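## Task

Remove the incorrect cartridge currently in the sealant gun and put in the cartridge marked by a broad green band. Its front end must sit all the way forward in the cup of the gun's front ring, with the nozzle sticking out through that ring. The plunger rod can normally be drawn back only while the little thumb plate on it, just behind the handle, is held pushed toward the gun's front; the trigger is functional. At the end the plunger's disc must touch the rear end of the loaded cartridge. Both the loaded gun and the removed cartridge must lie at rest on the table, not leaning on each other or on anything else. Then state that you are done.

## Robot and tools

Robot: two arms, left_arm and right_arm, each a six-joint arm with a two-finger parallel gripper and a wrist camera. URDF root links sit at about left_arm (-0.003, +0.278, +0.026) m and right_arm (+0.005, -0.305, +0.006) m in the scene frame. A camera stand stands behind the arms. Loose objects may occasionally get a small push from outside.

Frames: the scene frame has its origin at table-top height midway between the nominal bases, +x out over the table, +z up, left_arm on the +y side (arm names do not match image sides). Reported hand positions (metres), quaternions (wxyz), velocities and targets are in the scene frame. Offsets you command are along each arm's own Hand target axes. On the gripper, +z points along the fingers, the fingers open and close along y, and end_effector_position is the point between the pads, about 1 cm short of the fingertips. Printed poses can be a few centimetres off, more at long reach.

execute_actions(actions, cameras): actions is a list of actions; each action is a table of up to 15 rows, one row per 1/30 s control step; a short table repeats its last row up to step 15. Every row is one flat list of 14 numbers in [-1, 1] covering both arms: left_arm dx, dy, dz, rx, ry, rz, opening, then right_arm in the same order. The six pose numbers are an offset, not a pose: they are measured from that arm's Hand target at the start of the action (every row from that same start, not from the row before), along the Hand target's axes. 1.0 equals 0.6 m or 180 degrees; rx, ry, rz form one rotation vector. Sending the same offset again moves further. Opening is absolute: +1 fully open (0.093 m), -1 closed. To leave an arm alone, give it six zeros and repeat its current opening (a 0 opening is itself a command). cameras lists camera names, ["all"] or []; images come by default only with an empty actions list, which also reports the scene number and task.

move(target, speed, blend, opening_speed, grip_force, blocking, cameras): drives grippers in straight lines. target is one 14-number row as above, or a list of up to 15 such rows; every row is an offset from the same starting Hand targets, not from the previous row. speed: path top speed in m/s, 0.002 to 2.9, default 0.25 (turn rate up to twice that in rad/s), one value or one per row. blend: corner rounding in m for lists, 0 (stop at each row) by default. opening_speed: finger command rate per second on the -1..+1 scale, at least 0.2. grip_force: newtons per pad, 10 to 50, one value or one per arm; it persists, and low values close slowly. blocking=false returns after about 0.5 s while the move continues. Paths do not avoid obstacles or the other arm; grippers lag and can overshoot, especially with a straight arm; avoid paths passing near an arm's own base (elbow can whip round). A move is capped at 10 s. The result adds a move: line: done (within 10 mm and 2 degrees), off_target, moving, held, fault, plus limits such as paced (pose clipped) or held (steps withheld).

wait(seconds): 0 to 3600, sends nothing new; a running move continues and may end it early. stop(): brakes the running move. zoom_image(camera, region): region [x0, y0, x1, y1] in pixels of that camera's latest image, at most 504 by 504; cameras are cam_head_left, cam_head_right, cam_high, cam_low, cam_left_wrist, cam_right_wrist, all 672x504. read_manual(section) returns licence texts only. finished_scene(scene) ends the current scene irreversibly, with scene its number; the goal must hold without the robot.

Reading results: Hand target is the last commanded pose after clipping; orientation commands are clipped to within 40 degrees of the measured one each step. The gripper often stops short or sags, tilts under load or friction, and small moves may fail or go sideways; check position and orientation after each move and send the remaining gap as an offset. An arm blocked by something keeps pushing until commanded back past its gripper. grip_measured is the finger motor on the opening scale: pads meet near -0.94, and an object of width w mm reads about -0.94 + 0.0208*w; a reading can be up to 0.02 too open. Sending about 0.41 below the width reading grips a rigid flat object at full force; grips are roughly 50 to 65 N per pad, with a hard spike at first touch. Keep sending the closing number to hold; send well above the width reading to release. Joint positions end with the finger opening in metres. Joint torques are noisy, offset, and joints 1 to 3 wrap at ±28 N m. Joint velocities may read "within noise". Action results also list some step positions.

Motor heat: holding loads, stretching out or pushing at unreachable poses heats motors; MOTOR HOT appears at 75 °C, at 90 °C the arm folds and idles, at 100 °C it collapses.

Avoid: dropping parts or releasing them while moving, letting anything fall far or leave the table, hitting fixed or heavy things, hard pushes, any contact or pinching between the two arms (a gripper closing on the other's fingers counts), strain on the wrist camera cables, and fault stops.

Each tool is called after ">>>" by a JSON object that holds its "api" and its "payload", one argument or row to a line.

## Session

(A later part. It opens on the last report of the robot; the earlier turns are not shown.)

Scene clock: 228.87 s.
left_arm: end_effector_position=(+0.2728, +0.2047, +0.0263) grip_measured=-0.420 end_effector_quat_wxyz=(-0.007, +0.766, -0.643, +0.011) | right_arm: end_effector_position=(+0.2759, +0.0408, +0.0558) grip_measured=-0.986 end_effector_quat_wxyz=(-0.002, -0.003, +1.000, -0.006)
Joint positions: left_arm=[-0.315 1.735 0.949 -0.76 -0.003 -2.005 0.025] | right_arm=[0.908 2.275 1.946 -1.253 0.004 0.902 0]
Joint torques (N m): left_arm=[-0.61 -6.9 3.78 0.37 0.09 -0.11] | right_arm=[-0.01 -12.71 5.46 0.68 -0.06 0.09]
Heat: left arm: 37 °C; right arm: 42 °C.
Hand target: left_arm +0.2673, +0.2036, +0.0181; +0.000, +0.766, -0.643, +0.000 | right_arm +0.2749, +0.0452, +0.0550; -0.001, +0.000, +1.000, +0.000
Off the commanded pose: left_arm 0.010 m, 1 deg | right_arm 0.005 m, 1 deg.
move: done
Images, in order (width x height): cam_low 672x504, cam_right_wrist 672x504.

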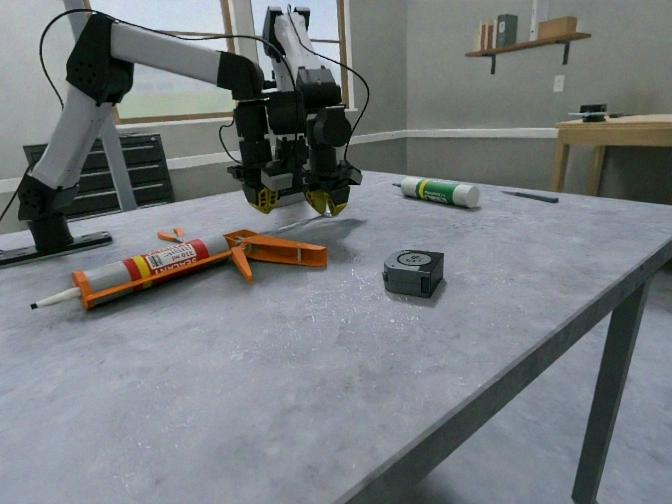

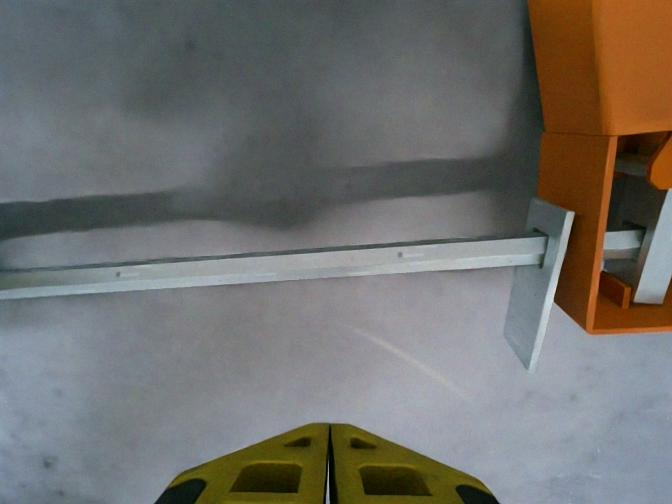

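>>> {"api": "move", "payload": {
  "target": [0,0,0,0,0,0,-0.9,-0.05,0.005,0.042,0,0,0,-1],
  "cameras": ["cam_right_wrist","cam_low"]
}}

>>> {"api": "zoom_image", "payload": {
  "camera": "cam_low",
  "region": [180, 130, 400, 300]
}}

Scene clock: 248.40 s.
left_arm: end_effector_position=(+0.2728, +0.2047, +0.0263) grip_measured=-0.420 end_effector_quat_wxyz=(-0.007, +0.766, -0.643, +0.011) | right_arm: end_effector_position=(+0.2789, +0.0414, +0.0463) grip_measured=-0.986 end_effector_quat_wxyz=(-0.006, -0.002, +1.000, -0.011)
Joint positions: left_arm=[-0.315 1.735 0.949 -0.76 -0.003 -2.005 0.025] | right_arm=[0.903 2.304 1.955 -1.247 0.004 0.9 0]
Joint torques (N m): left_arm=[-0.65 -6.87 3.78 0.36 0.1 -0.11] | right_arm=[-0.34 -13.87 5.75 0.43 0.01 -0.03]
Heat: left arm: 37 °C; right arm: 41 °C.
Hand target: left_arm +0.2673, +0.2036, +0.0181; +0.000, +0.766, -0.643, +0.000 | right_arm +0.2783, +0.0420, +0.0507; -0.004, -0.002, +1.000, -0.008 (not the last commanded pose)
Off the commanded pose: left_arm 0.010 m, 1 deg | right_arm 0.031 m, 1 deg.
move: held (right_arm; a check stopped the path); limits=held
pose unreachable (right arm): on one or more control steps of this call, first in action 0 (counted from 0), this arm could not follow its commanded pose, so it was not sent that pose on those steps. It may still have moved: this result reports where it is.
cause: moving toward the commanded pose would bring a part of the arm too close to another arm (this arm's wrist (the part past joint 4) and the left arm's wrist (the part past joint 4), along the way the arms are being sent, or toward where that arm still pushes).
Images, in order (width x height): cam_low 672x504, cam_right_wrist 672x504.

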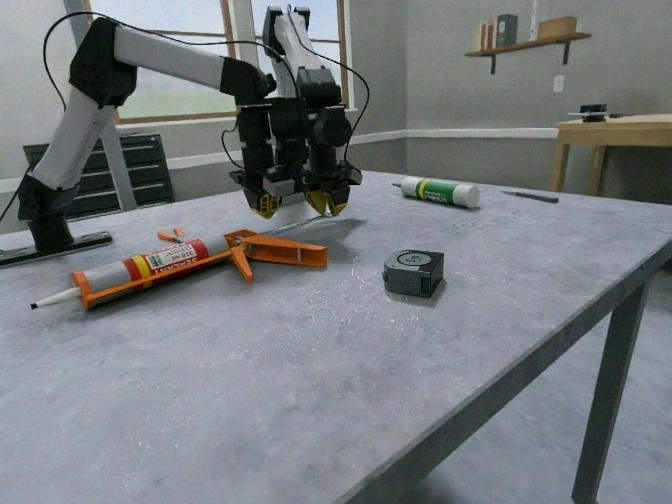

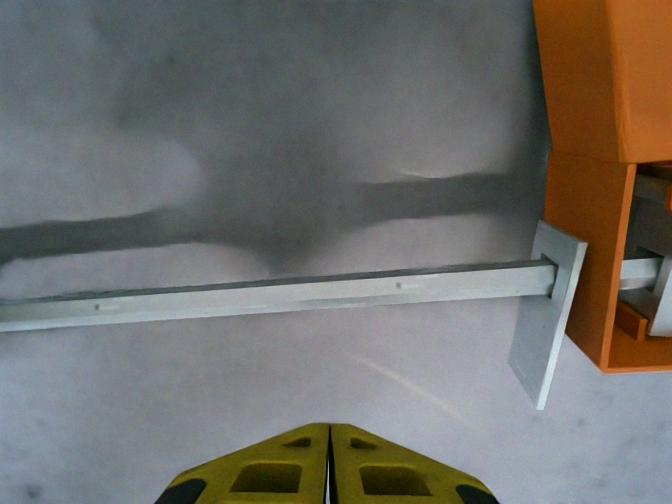

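Scaled by 2.291 from the camera's image (finer frame: 960x720).

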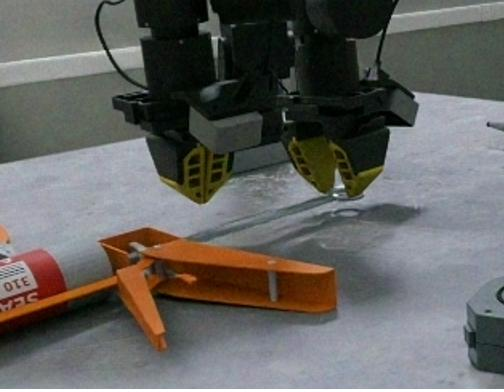

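>>> {"api": "move", "payload": {
  "target": [
    [0,0,0,0,0,0,0.1,0,0,0,0,0,0,-1],
    [0,0,0,0,0.122,0,0.1,0,0,0,0,0,0,-1],
    [0,0,0,0,0.122,0,-0.9,0,0,0,0,0,0,-1]
  ],
  "cameras": ["cam_low","cam_left_wrist"]
}}

Scene clock: 264.97 s.
left_arm: end_effector_position=(+0.2691, +0.2031, +0.0150) grip_measured=-0.409 end_effector_quat_wxyz=(+0.124, +0.755, -0.629, +0.139) | right_arm: end_effector_position=(+0.2789, +0.0414, +0.0463) grip_measured=-0.986 end_effector_quat_wxyz=(-0.006, -0.002, +1.000, -0.011)
Joint positions: left_arm=[-0.106 1.715 0.815 -0.593 0.366 -1.818 0.026] | right_arm=[0.903 2.304 1.955 -1.247 0.004 0.9 0]
Joint torques (N m): left_arm=[0.35 -10.47 3.41 0.44 0.34 0.11] | right_arm=[-0.38 -13.96 5.94 0.47 0 -0.03]
Heat: left arm: 36 °C; right arm: 42 °C.
Hand target: left_arm +0.2672, +0.2036, +0.0180; +0.122, +0.752, -0.631, +0.146 | right_arm +0.2783, +0.0420, +0.0507; -0.004, -0.002, +1.000, -0.008
Off the commanded pose: left_arm 0.004 m, 1 deg | right_arm 0.004 m, 0 deg.
move: done

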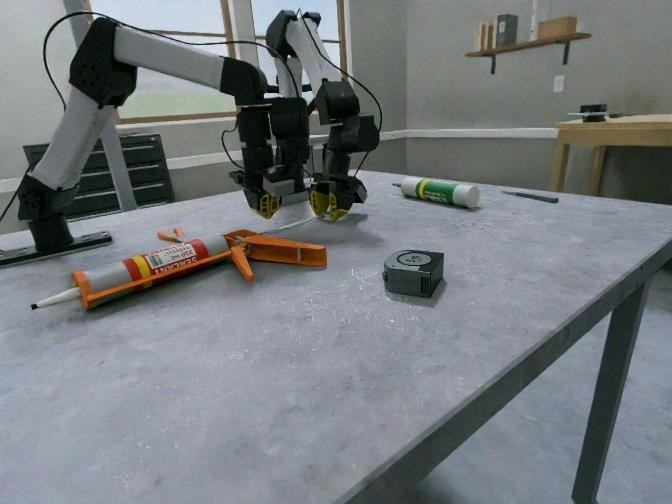

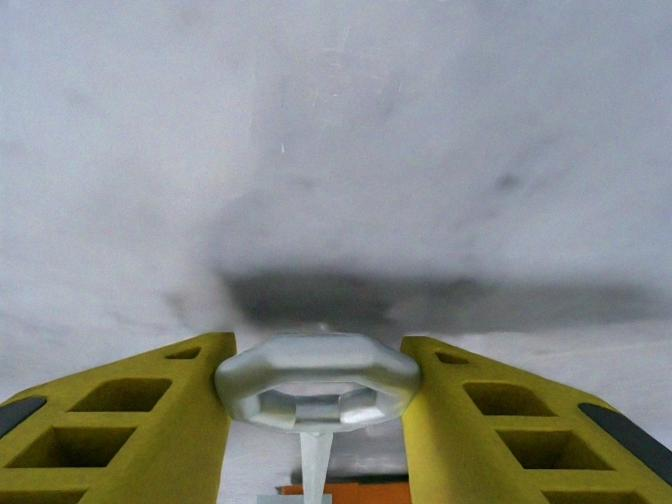

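>>> {"api": "move", "payload": {
  "target": [0,0,0,0,0,0,-0.9,-0.045,0.008,0.034,0,0,0,-1],
  "cameras": ["cam_right_wrist","cam_low"]
}}

>>> {"api": "zoom_image", "payload": {
  "camera": "cam_low",
  "region": [180, 130, 400, 300]
}}

Scene clock: 273.77 s.
left_arm: end_effector_position=(+0.2696, +0.2031, +0.0151) grip_measured=-0.392 end_effector_quat_wxyz=(+0.123, +0.755, -0.629, +0.140) | right_arm: end_effector_position=(+0.2959, +0.0426, +0.0267) grip_measured=-0.986 end_effector_quat_wxyz=(-0.016, +0.001, +1.000, -0.014)
Joint positions: left_arm=[-0.106 1.715 0.815 -0.59 0.366 -1.818 0.026] | right_arm=[0.871 2.392 2.03 -1.252 -0.007 0.872 0]
Joint torques (N m): left_arm=[0.39 -10.52 3.38 0.42 0.35 0.11] | right_arm=[-0.98 -12.72 8.28 0.49 0.12 -0.21]
Heat: left arm: 36 °C; right arm: 42 °C.
Hand target: left_arm +0.2672, +0.2036, +0.0180; +0.122, +0.752, -0.631, +0.146 | right_arm +0.3052, +0.0466, +0.0301; -0.004, -0.002, +1.000, -0.008
Off the commanded pose: left_arm 0.004 m, 1 deg | right_arm 0.011 m, 2 deg.
move: off_target (right_arm)
Images, in order (width x height): cam_low 672x504, cam_right_wrist 672x504.

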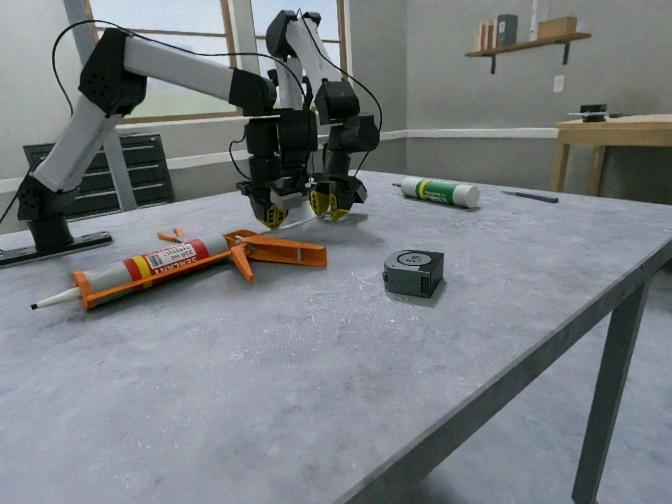

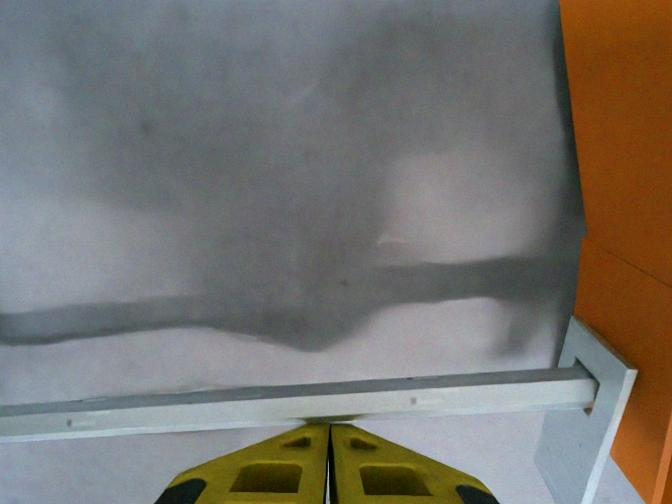

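Scaled by 2.291 from the camera's image (finer frame: 960x720).

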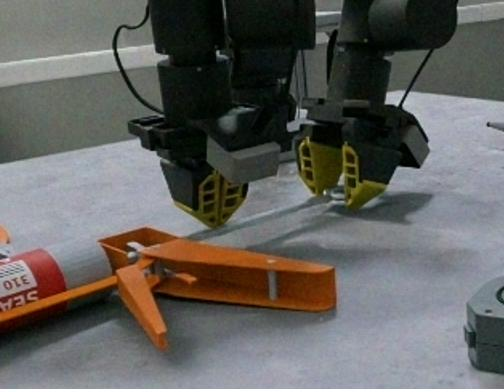

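>>> {"api": "move", "payload": {
  "target": [
    [0,0,0,0,0,0,-0.9,0.0217,0.0,0.0,0,0,0,-1],
    [0,0,0,0,0,0,-0.9,0.0217,-0.035,0.0,0,0,0,-1]
  ],
  "speed": 0.06,
  "cameras": ["cam_right_wrist","cam_left_wrist"]
}}

Scene clock: 286.97 s.
left_arm: end_effector_position=(+0.2696, +0.2031, +0.0151) grip_measured=-0.392 end_effector_quat_wxyz=(+0.123, +0.755, -0.629, +0.140) | right_arm: end_effector_position=(+0.2868, +0.0250, +0.0187) grip_measured=-0.986 end_effector_quat_wxyz=(-0.020, +0.001, +1.000, -0.020)
Joint positions: left_arm=[-0.106 1.715 0.815 -0.59 0.366 -1.818 0.026] | right_arm=[0.862 2.324 1.878 -1.182 -0.005 0.864 0]
Joint torques (N m): left_arm=[0.34 -10.48 3.38 0.4 0.34 0.11] | right_arm=[-0.94 -16.49 4.89 0.58 0.13 -0.17]
Heat: left arm: 36 °C; right arm: 42 °C.
Hand target: left_arm +0.2672, +0.2036, +0.0180; +0.122, +0.752, -0.631, +0.146 | right_arm +0.2922, +0.0256, +0.0304; -0.004, -0.003, +1.000, -0.008
Off the commanded pose: left_arm 0.004 m, 1 deg | right_arm 0.013 m, 2 deg.
move: off_target (right_arm)
Images, in order (width x height): cam_left_wrist 672x504, cam_right_wrist 672x504.

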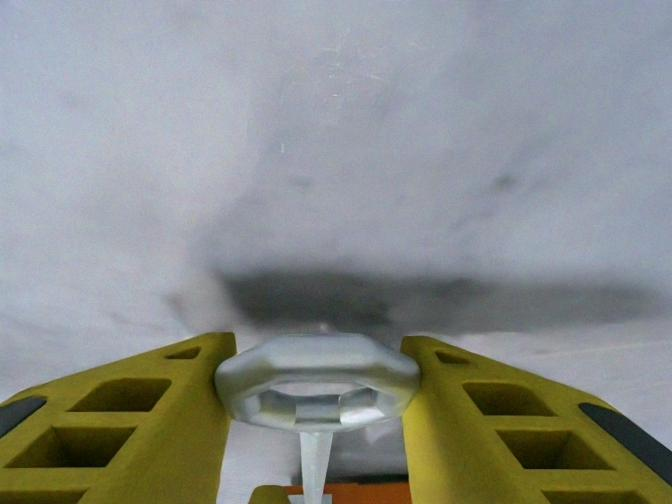

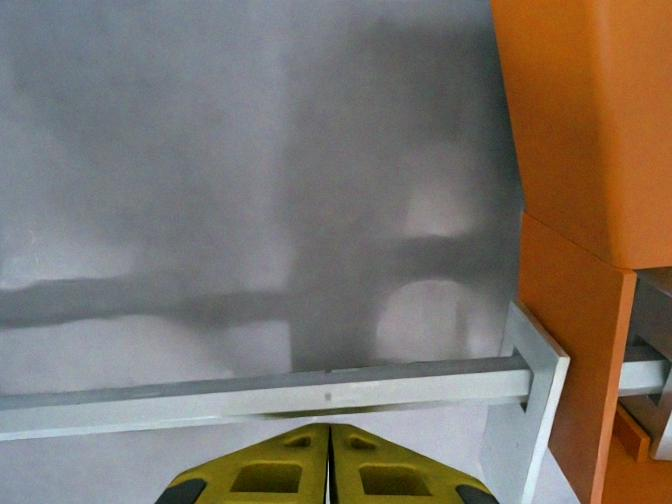

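>>> {"api": "move", "payload": {
  "target": [0,0,0,0,0,0,-0.9,0.0,-0.045,-0.01,0,0,0,-1],
  "speed": 0.06,
  "cameras": ["cam_right_wrist","cam_left_wrist","cam_head_left"]
}}

Scene clock: 294.13 s.
left_arm: end_effector_position=(+0.2696, +0.2031, +0.0151) grip_measured=-0.392 end_effector_quat_wxyz=(+0.123, +0.755, -0.629, +0.140) | right_arm: end_effector_position=(+0.2875, +0.0008, +0.0281) grip_measured=-0.986 end_effector_quat_wxyz=(-0.018, +0.000, +1.000, -0.015)
Joint positions: left_arm=[-0.106 1.715 0.815 -0.59 0.366 -1.818 0.026] | right_arm=[0.822 2.231 1.759 -1.145 -0.006 0.822 0]
Joint torques (N m): left_arm=[0.4 -10.45 3.47 0.42 0.34 0.11] | right_arm=[-1.2 -15.31 4.72 0.57 0.12 -0.15]
Heat: left arm: 36 °C; right arm: 44 °C.
Hand target: left_arm +0.2672, +0.2036, +0.0180; +0.122, +0.752, -0.631, +0.146 | right_arm +0.2924, -0.0013, +0.0369; -0.004, -0.003, +1.000, -0.008
Off the commanded pose: left_arm 0.004 m, 1 deg | right_arm 0.010 m, 2 deg.
move: done
Images, in order (width x height): cam_head_left 672x504, cam_left_wrist 672x504, cam_right_wrist 672x504.

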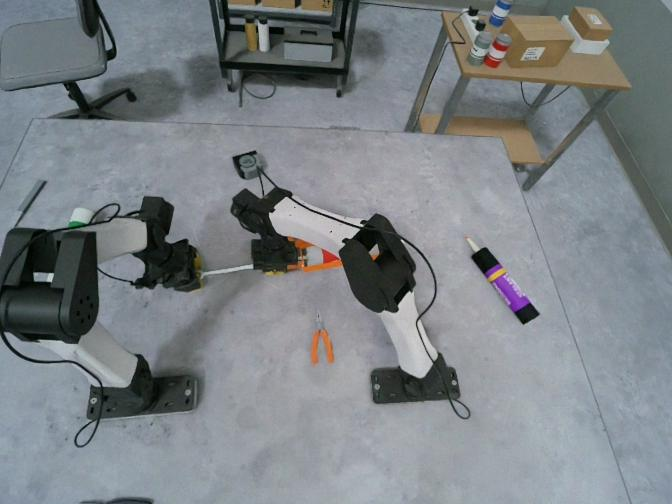

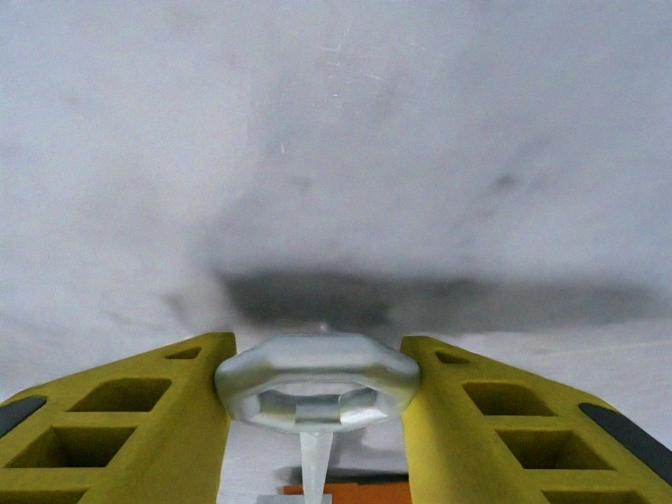

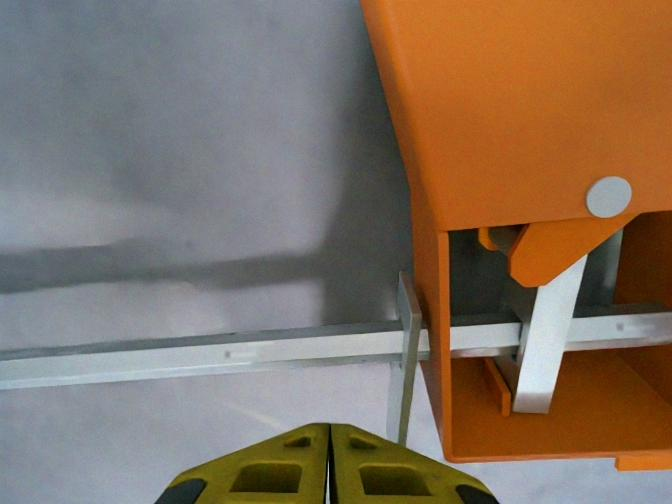

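>>> {"api": "move", "payload": {
  "target": [0,0,0,0,0,0,-0.9,0.0,-0.05,0.0,0,0,0,-1],
  "speed": 0.05,
  "cameras": ["cam_right_wrist","cam_left_wrist","cam_high"]
}}

Scene clock: 300.47 s.
left_arm: end_effector_position=(+0.2696, +0.2030, +0.0151) grip_measured=-0.392 end_effector_quat_wxyz=(+0.124, +0.755, -0.629, +0.140) | right_arm: end_effector_position=(+0.2896, -0.0095, +0.0340) grip_measured=-0.986 end_effector_quat_wxyz=(-0.008, -0.009, +1.000, +0.020)
Joint positions: left_arm=[-0.106 1.715 0.815 -0.59 0.367 -1.819 0.026] | right_arm=[0.788 2.141 1.638 -1.051 -0.039 0.771 0]
Joint torques (N m): left_arm=[0.4 -10.41 3.41 0.41 0.34 0.12] | right_arm=[-2.76 -13.79 4.16 0.26 0.44 -0.11]
Heat: left arm: 35 °C; right arm: 45 °C.
Hand target: left_arm +0.2672, +0.2036, +0.0180; +0.122, +0.752, -0.631, +0.146 | right_arm +0.2925, -0.0314, +0.0373; -0.004, -0.002, +1.000, -0.008
Off the commanded pose: left_arm 0.004 m, 1 deg | right_arm 0.022 m, 3 deg.
move: off_target (right_arm)
Images, in order (width x height): cam_high 672x504, cam_left_wrist 672x504, cam_right_wrist 672x504.

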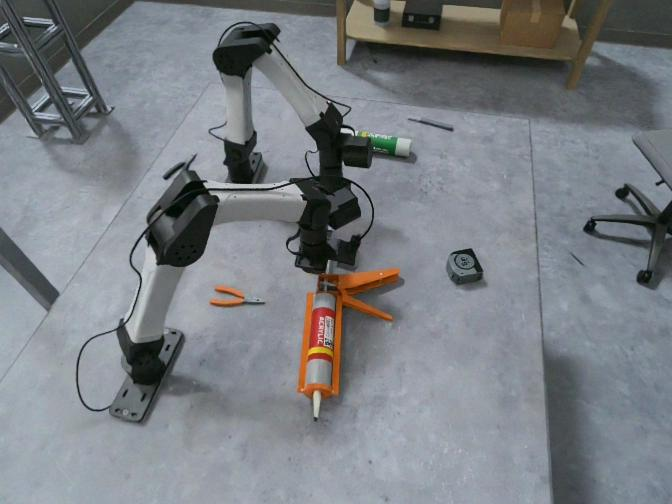

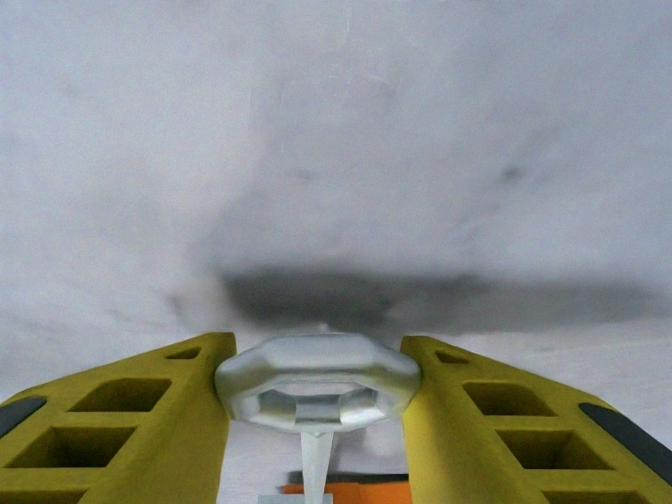

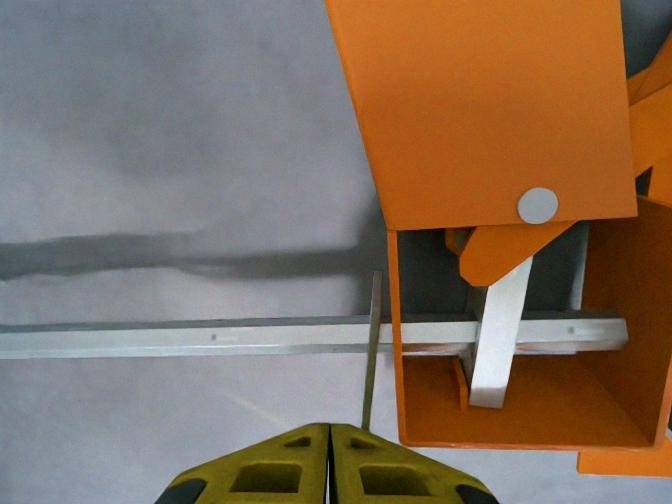

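>>> {"api": "move", "payload": {
  "target": [0,0,0,0,0,0,-0.9,0.0,-0.04,0.0,0,0,0,-1],
  "speed": 0.05,
  "cameras": ["cam_right_wrist","cam_left_wrist"]
}}

Scene clock: 305.60 s.
left_arm: end_effector_position=(+0.2697, +0.2018, +0.0156) grip_measured=-0.392 end_effector_quat_wxyz=(+0.126, +0.755, -0.628, +0.142) | right_arm: end_effector_position=(+0.2914, -0.0195, +0.0392) grip_measured=-0.986 end_effector_quat_wxyz=(-0.002, -0.018, +0.999, +0.045)
Joint positions: left_arm=[-0.106 1.715 0.815 -0.59 0.374 -1.821 0.026] | right_arm=[0.755 2.075 1.554 -0.991 -0.069 0.722 0]
Joint torques (N m): left_arm=[0.34 -10.47 3.44 0.4 0.28 0.14] | right_arm=[-3.73 -12.77 3.69 -0.02 0.69 -0.11]
Heat: left arm: 35 °C; right arm: 45 °C.
Hand target: left_arm +0.2672, +0.2036, +0.0180; +0.122, +0.752, -0.631, +0.146 | right_arm +0.2927, -0.0553, +0.0377; -0.003, -0.002, +1.000, -0.008
Off the commanded pose: left_arm 0.004 m, 1 deg | right_arm 0.036 m, 6 deg.
move: off_target (right_arm)
Images, in order (width x height): cam_left_wrist 672x504, cam_right_wrist 672x504.

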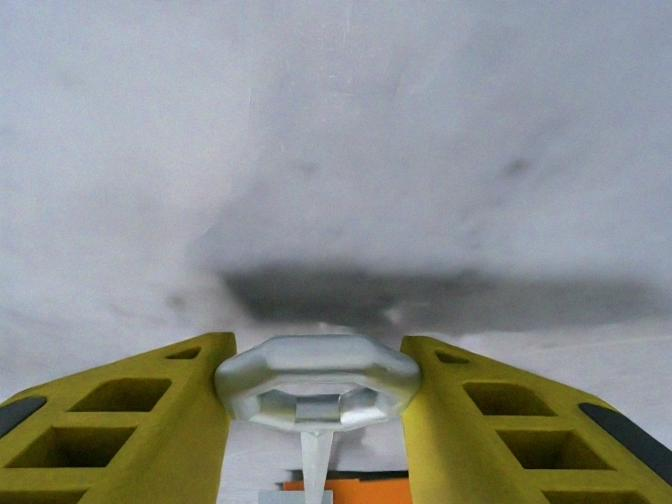

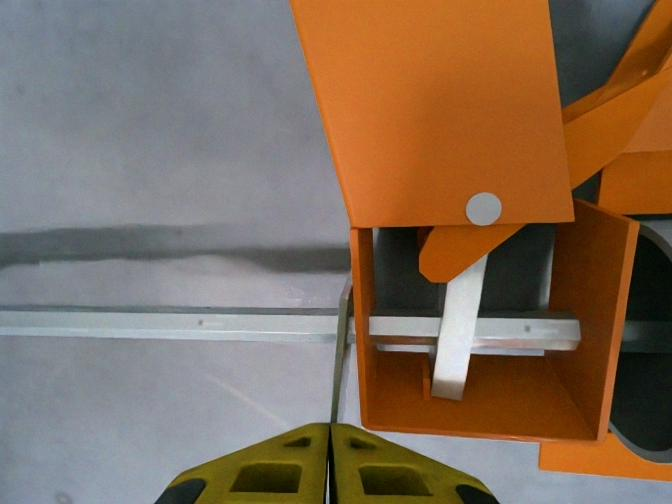

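>>> {"api": "move", "payload": {
  "target": [0,0,0,0,0,0,-0.9,0.0,-0.05,0.012,0,0,0,-1],
  "speed": 0.05,
  "cameras": ["cam_right_wrist","cam_left_wrist"]
}}

Scene clock: 318.27 s.
left_arm: end_effector_position=(+0.2696, +0.2018, +0.0153) grip_measured=-0.392 end_effector_quat_wxyz=(+0.126, +0.755, -0.628, +0.143) | right_arm: end_effector_position=(+0.2879, -0.0663, +0.0282) grip_measured=-0.986 end_effector_quat_wxyz=(-0.014, -0.010, +1.000, +0.016)
Joint positions: left_arm=[-0.106 1.715 0.813 -0.587 0.375 -1.821 0.026] | right_arm=[0.681 2.017 1.424 -0.98 -0.043 0.662 0]
Joint torques (N m): left_arm=[0.38 -10.47 3.54 0.39 0.28 0.13] | right_arm=[-2.85 -12.53 4.14 0.41 0.52 -0.08]
Heat: left arm: 35 °C; right arm: 47 °C.
Hand target: left_arm +0.2672, +0.2036, +0.0180; +0.122, +0.752, -0.631, +0.146 | right_arm +0.2928, -0.0855, +0.0310; -0.003, -0.002, +1.000, -0.008
Off the commanded pose: left_arm 0.004 m, 1 deg | right_arm 0.020 m, 3 deg.
move: off_target (right_arm)
Images, in order (width x height): cam_left_wrist 672x504, cam_right_wrist 672x504.

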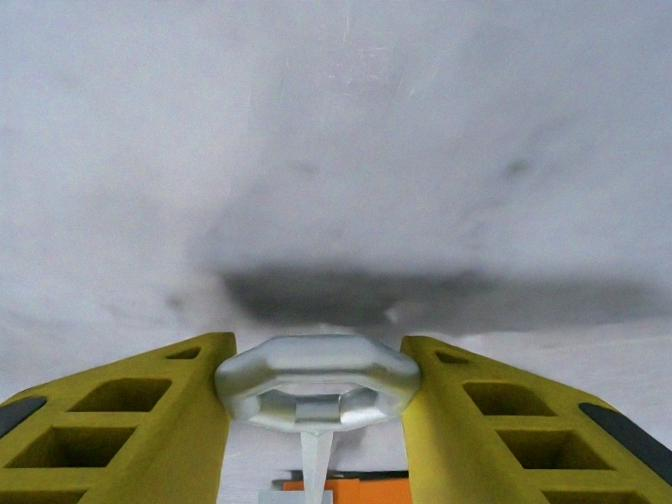

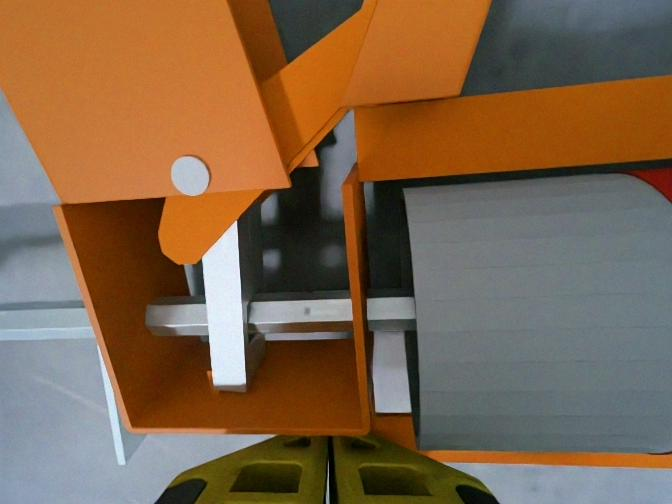

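>>> {"api": "move", "payload": {
  "target": [
    [0,0,0,0,0,0,-0.9,0.0,0,-0.117,0,0,0,-1],
    [0,0,0,0,0,0,-0.9,-0.029,0.25,-0.117,0,0,-0.5,-0.3]
  ],
  "cameras": ["cam_right_wrist","cam_low"]
}}

Scene clock: 340.23 s.
left_arm: end_effector_position=(+0.2696, +0.2018, +0.0153) grip_measured=-0.392 end_effector_quat_wxyz=(+0.126, +0.755, -0.628, +0.143) | right_arm: end_effector_position=(+0.3098, +0.0627, +0.0961) grip_measured=-0.301 end_effector_quat_wxyz=(-0.002, +0.703, -0.711, -0.001)
Joint positions: left_arm=[-0.106 1.715 0.813 -0.587 0.375 -1.821 0.026] | right_arm=[0.878 2.501 2.506 -1.571 -0.001 -0.68 0.031]
Joint torques (N m): left_arm=[0.4 -10.48 3.55 0.39 0.27 0.14] | right_arm=[-0.05 -13.16 7.95 0.45 -0.03 -0.16]
Heat: left arm: 36 °C; right arm: 45 °C.
Hand target: left_arm +0.2672, +0.2036, +0.0180; +0.122, +0.752, -0.631, +0.146 | right_arm +0.3099, +0.0657, +0.0988; +0.008, +0.709, -0.705, +0.003
Off the commanded pose: left_arm 0.004 m, 1 deg | right_arm 0.004 m, 2 deg.
joint sent to its limit (right arm) — joint 4 (wrist pitch), lower limit. The joint targets still meet the commanded pose.
move: done
Images, in order (width x height): cam_low 672x504, cam_right_wrist 672x504.

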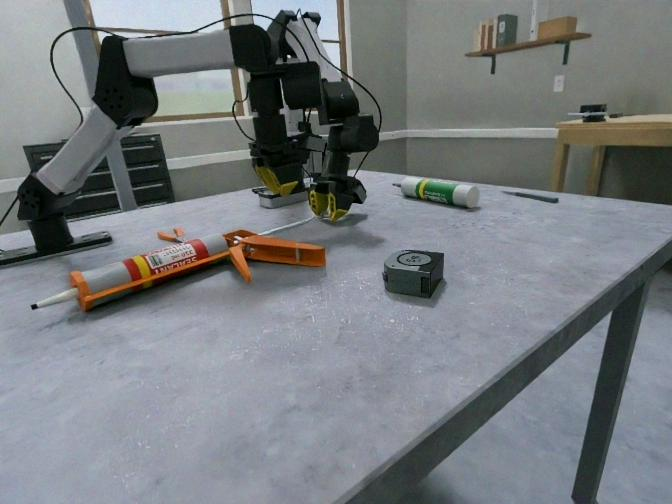

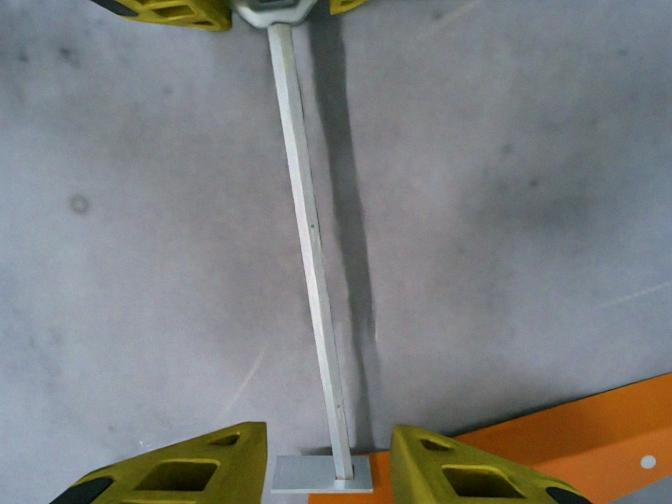

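>>> {"api": "move", "payload": {
  "target": [0,0,0,0,0,0,-0.9,0.035,0.013,0.081,0,0,-0.044,-0.45],
  "cameras": ["cam_right_wrist","cam_low"]
}}

Scene clock: 372.90 s.
left_arm: end_effector_position=(+0.2697, +0.2018, +0.0153) grip_measured=-0.392 end_effector_quat_wxyz=(+0.126, +0.755, -0.628, +0.143) | right_arm: end_effector_position=(+0.2973, +0.0440, +0.0408) grip_measured=-0.449 end_effector_quat_wxyz=(+0.025, +0.754, -0.656, +0.002)
Joint positions: left_arm=[-0.106 1.715 0.813 -0.587 0.375 -1.821 0.026] | right_arm=[0.874 2.404 2.107 -1.324 0.003 -0.834 0.024]
Joint torques (N m): left_arm=[0.38 -10.54 3.52 0.39 0.28 0.13] | right_arm=[-1.22 -16.5 4.97 0.59 -0.04 -0.23]
Heat: left arm: 37 °C; right arm: 48 °C.
Hand target: left_arm +0.2672, +0.2036, +0.0180; +0.122, +0.752, -0.631, +0.146 | right_arm +0.3018, +0.0440, +0.0505; +0.008, +0.756, -0.655, +0.002
Off the commanded pose: left_arm 0.004 m, 1 deg | right_arm 0.011 m, 2 deg.
move: off_target (right_arm)
Images, in order (width x height): cam_low 672x504, cam_right_wrist 672x504.

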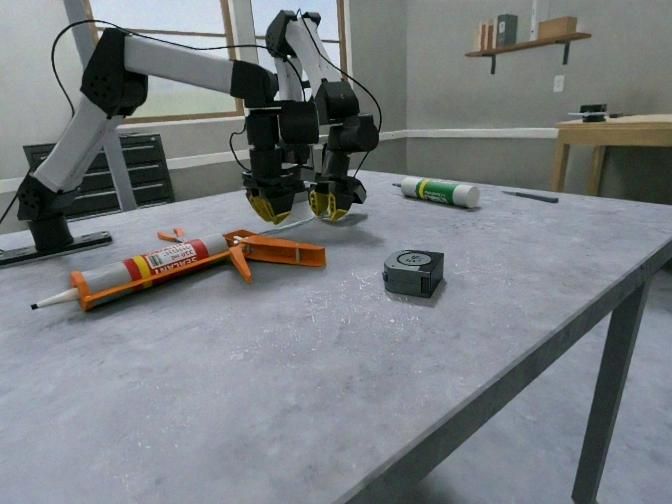

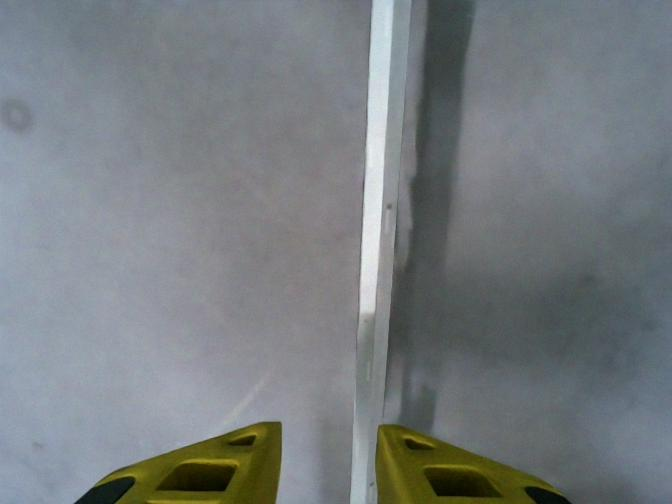

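>>> {"api": "move", "payload": {
  "target": [
    [0,0,0,0,0,0,-0.9,0,-0.012,0,0,0,0,-0.45],
    [0,0,0,0,0,0,-0.9,0,-0.012,0.02,0,0,0,-0.45]
  ],
  "cameras": ["cam_right_wrist","cam_low"]
}}

>>> {"api": "zoom_image", "payload": {
  "camera": "cam_low",
  "region": [180, 130, 400, 300]
}}

Scene clock: 380.07 s.
left_arm: end_effector_position=(+0.2697, +0.2018, +0.0153) grip_measured=-0.392 end_effector_quat_wxyz=(+0.126, +0.755, -0.628, +0.143) | right_arm: end_effector_position=(+0.3055, +0.0449, +0.0406) grip_measured=-0.449 end_effector_quat_wxyz=(+0.012, +0.754, -0.657, +0.001)
Joint positions: left_arm=[-0.106 1.715 0.813 -0.587 0.375 -1.821 0.026] | right_arm=[0.862 2.404 2.107 -1.299 0.003 -0.845 0.024]
Joint torques (N m): left_arm=[0.38 -10.44 3.54 0.4 0.27 0.14] | right_arm=[-0.96 -13.59 5.38 0.7 -0.03 -0.17]
Heat: left arm: 37 °C; right arm: 48 °C.
Hand target: left_arm +0.2672, +0.2036, +0.0180; +0.122, +0.752, -0.631, +0.146 | right_arm +0.3090, +0.0447, +0.0384; +0.008, +0.756, -0.655, +0.002
Off the commanded pose: left_arm 0.004 m, 1 deg | right_arm 0.004 m, 1 deg.
move: done
Images, in order (width x height): cam_low 672x504, cam_right_wrist 672x504.

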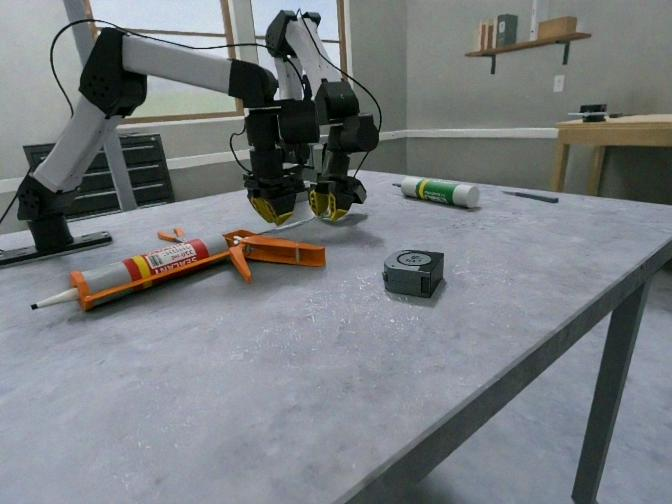

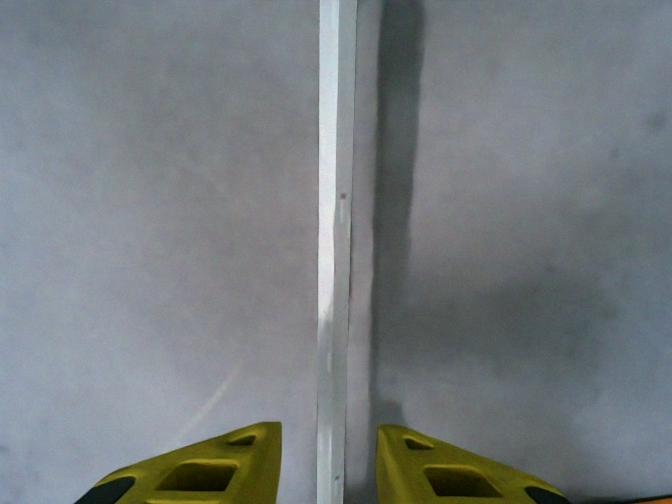

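Scaled by 2.291 from the camera's image (finer frame: 960x720).

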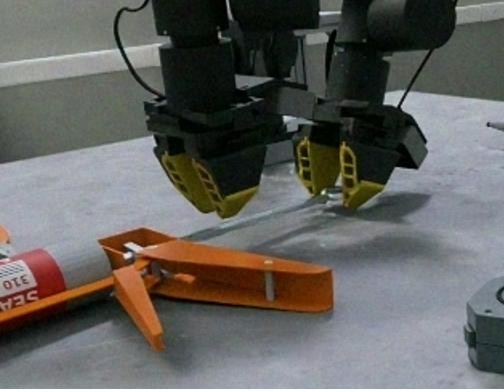

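>>> {"api": "move", "payload": {
  "target": [
    [0,0,0,0,0,0,-0.9,0,0,0.018,0,0,0,-0.45],
    [0,0,0,0,0,0,-0.9,0.08,0,0.018,0,0,0,-0.45]
  ],
  "speed": 0.08,
  "cameras": ["cam_right_wrist","cam_low","cam_left_wrist"]
}}

>>> {"api": "zoom_image", "payload": {
  "camera": "cam_low",
  "region": [180, 130, 400, 300]
}}

Scene clock: 387.87 s.
left_arm: end_effector_position=(+0.2697, +0.2018, +0.0153) grip_measured=-0.392 end_effector_quat_wxyz=(+0.126, +0.755, -0.628, +0.143) | right_arm: end_effector_position=(+0.3088, +0.0035, +0.0187) grip_measured=-0.449 end_effector_quat_wxyz=(+0.020, +0.755, -0.655, -0.005)
Joint positions: left_arm=[-0.106 1.715 0.813 -0.587 0.375 -1.821 0.026] | right_arm=[0.79 2.303 1.842 -1.15 -0.007 -0.922 0.024]
Joint torques (N m): left_arm=[0.32 -10.48 3.51 0.39 0.28 0.14] | right_arm=[-2 -16.01 4.62 0.54 0.03 -0.22]
Heat: left arm: 37 °C; right arm: 47 °C.
Hand target: left_arm +0.2672, +0.2036, +0.0180; +0.122, +0.752, -0.631, +0.146 | right_arm +0.3157, -0.0029, +0.0283; +0.008, +0.756, -0.655, +0.002
Off the commanded pose: left_arm 0.004 m, 1 deg | right_arm 0.014 m, 2 deg.
move: off_target (right_arm)
Images, in order (width x height): cam_low 672x504, cam_left_wrist 672x504, cam_right_wrist 672x504.

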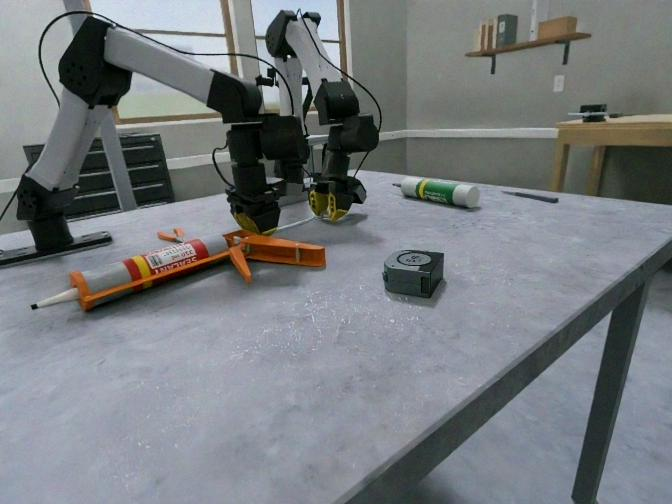

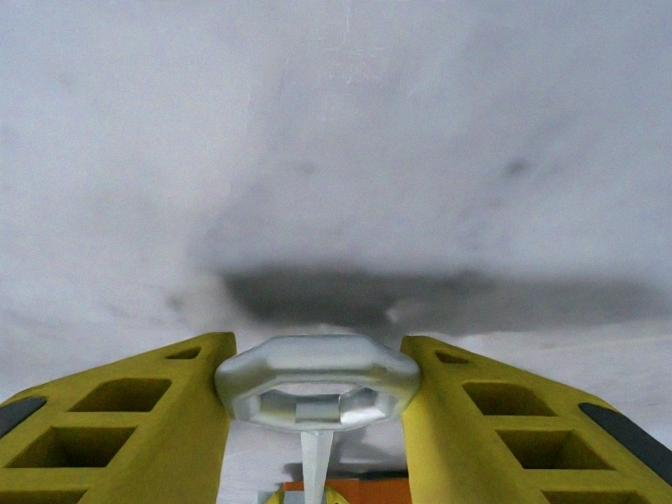

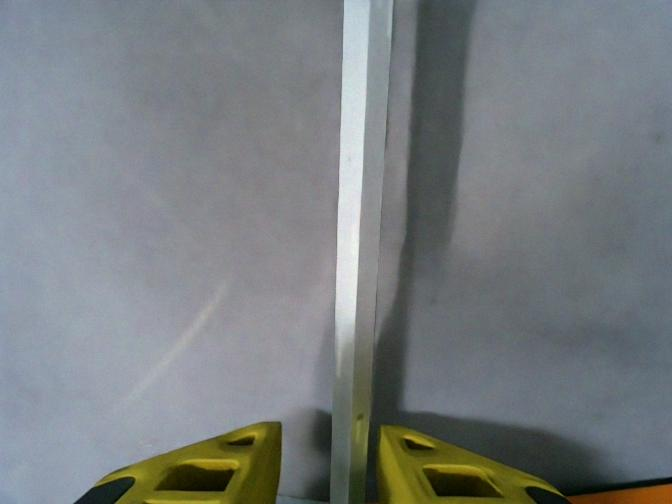

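Scaled by 2.291 from the camera's image (finer frame: 960x720).

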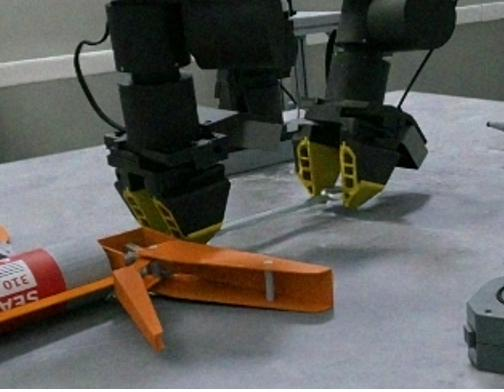

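>>> {"api": "move", "payload": {
  "target": [0,0,0,0,0,0,-0.9,0.06,-0.004,-0.012,0,0,0,-0.45],
  "speed": 0.08,
  "cameras": ["cam_right_wrist","cam_low","cam_left_wrist"]
}}

>>> {"api": "zoom_image", "payload": {
  "camera": "cam_low",
  "region": [180, 130, 400, 300]
}}

Scene clock: 401.47 s.
left_arm: end_effector_position=(+0.2699, +0.2007, +0.0157) grip_measured=-0.392 end_effector_quat_wxyz=(+0.128, +0.754, -0.627, +0.145) | right_arm: end_effector_position=(+0.3172, -0.0064, +0.0328) grip_measured=-0.449 end_effector_quat_wxyz=(-0.019, +0.759, -0.650, -0.033)
Joint positions: left_arm=[-0.106 1.715 0.813 -0.586 0.381 -1.822 0.026] | right_arm=[0.736 2.216 1.752 -1.078 -0.07 -0.989 0.024]
Joint torques (N m): left_arm=[0.38 -10.39 3.54 0.38 0.21 0.16] | right_arm=[-3.59 -14.65 4.11 0.11 0.65 -0.31]
Heat: left arm: 37 °C; right arm: 47 °C.
Hand target: left_arm +0.2672, +0.2036, +0.0180; +0.122, +0.752, -0.631, +0.146 | right_arm +0.3233, -0.0381, +0.0360; +0.008, +0.756, -0.655, +0.002
Off the commanded pose: left_arm 0.005 m, 1 deg | right_arm 0.032 m, 5 deg.
move: off_target (right_arm)
Images, in order (width x height): cam_low 672x504, cam_left_wrist 672x504, cam_right_wrist 672x504.

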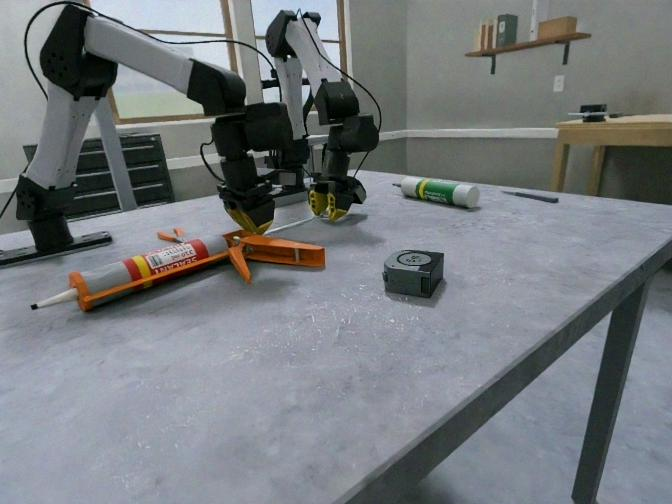

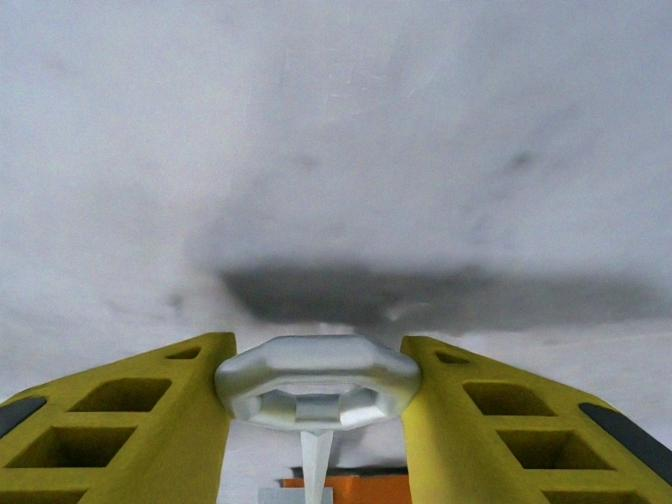

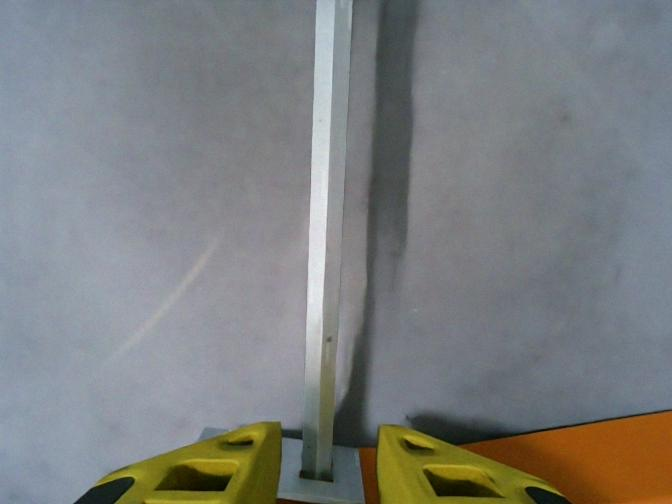

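Scaled by 2.291 from the camera's image (finer frame: 960x720).

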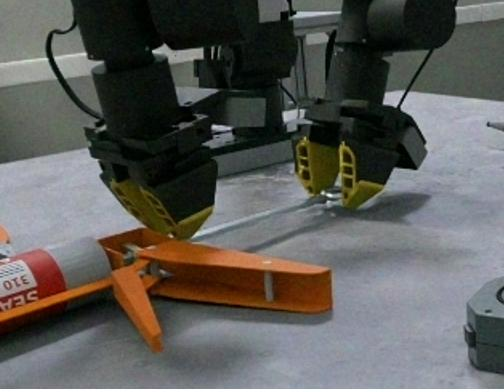

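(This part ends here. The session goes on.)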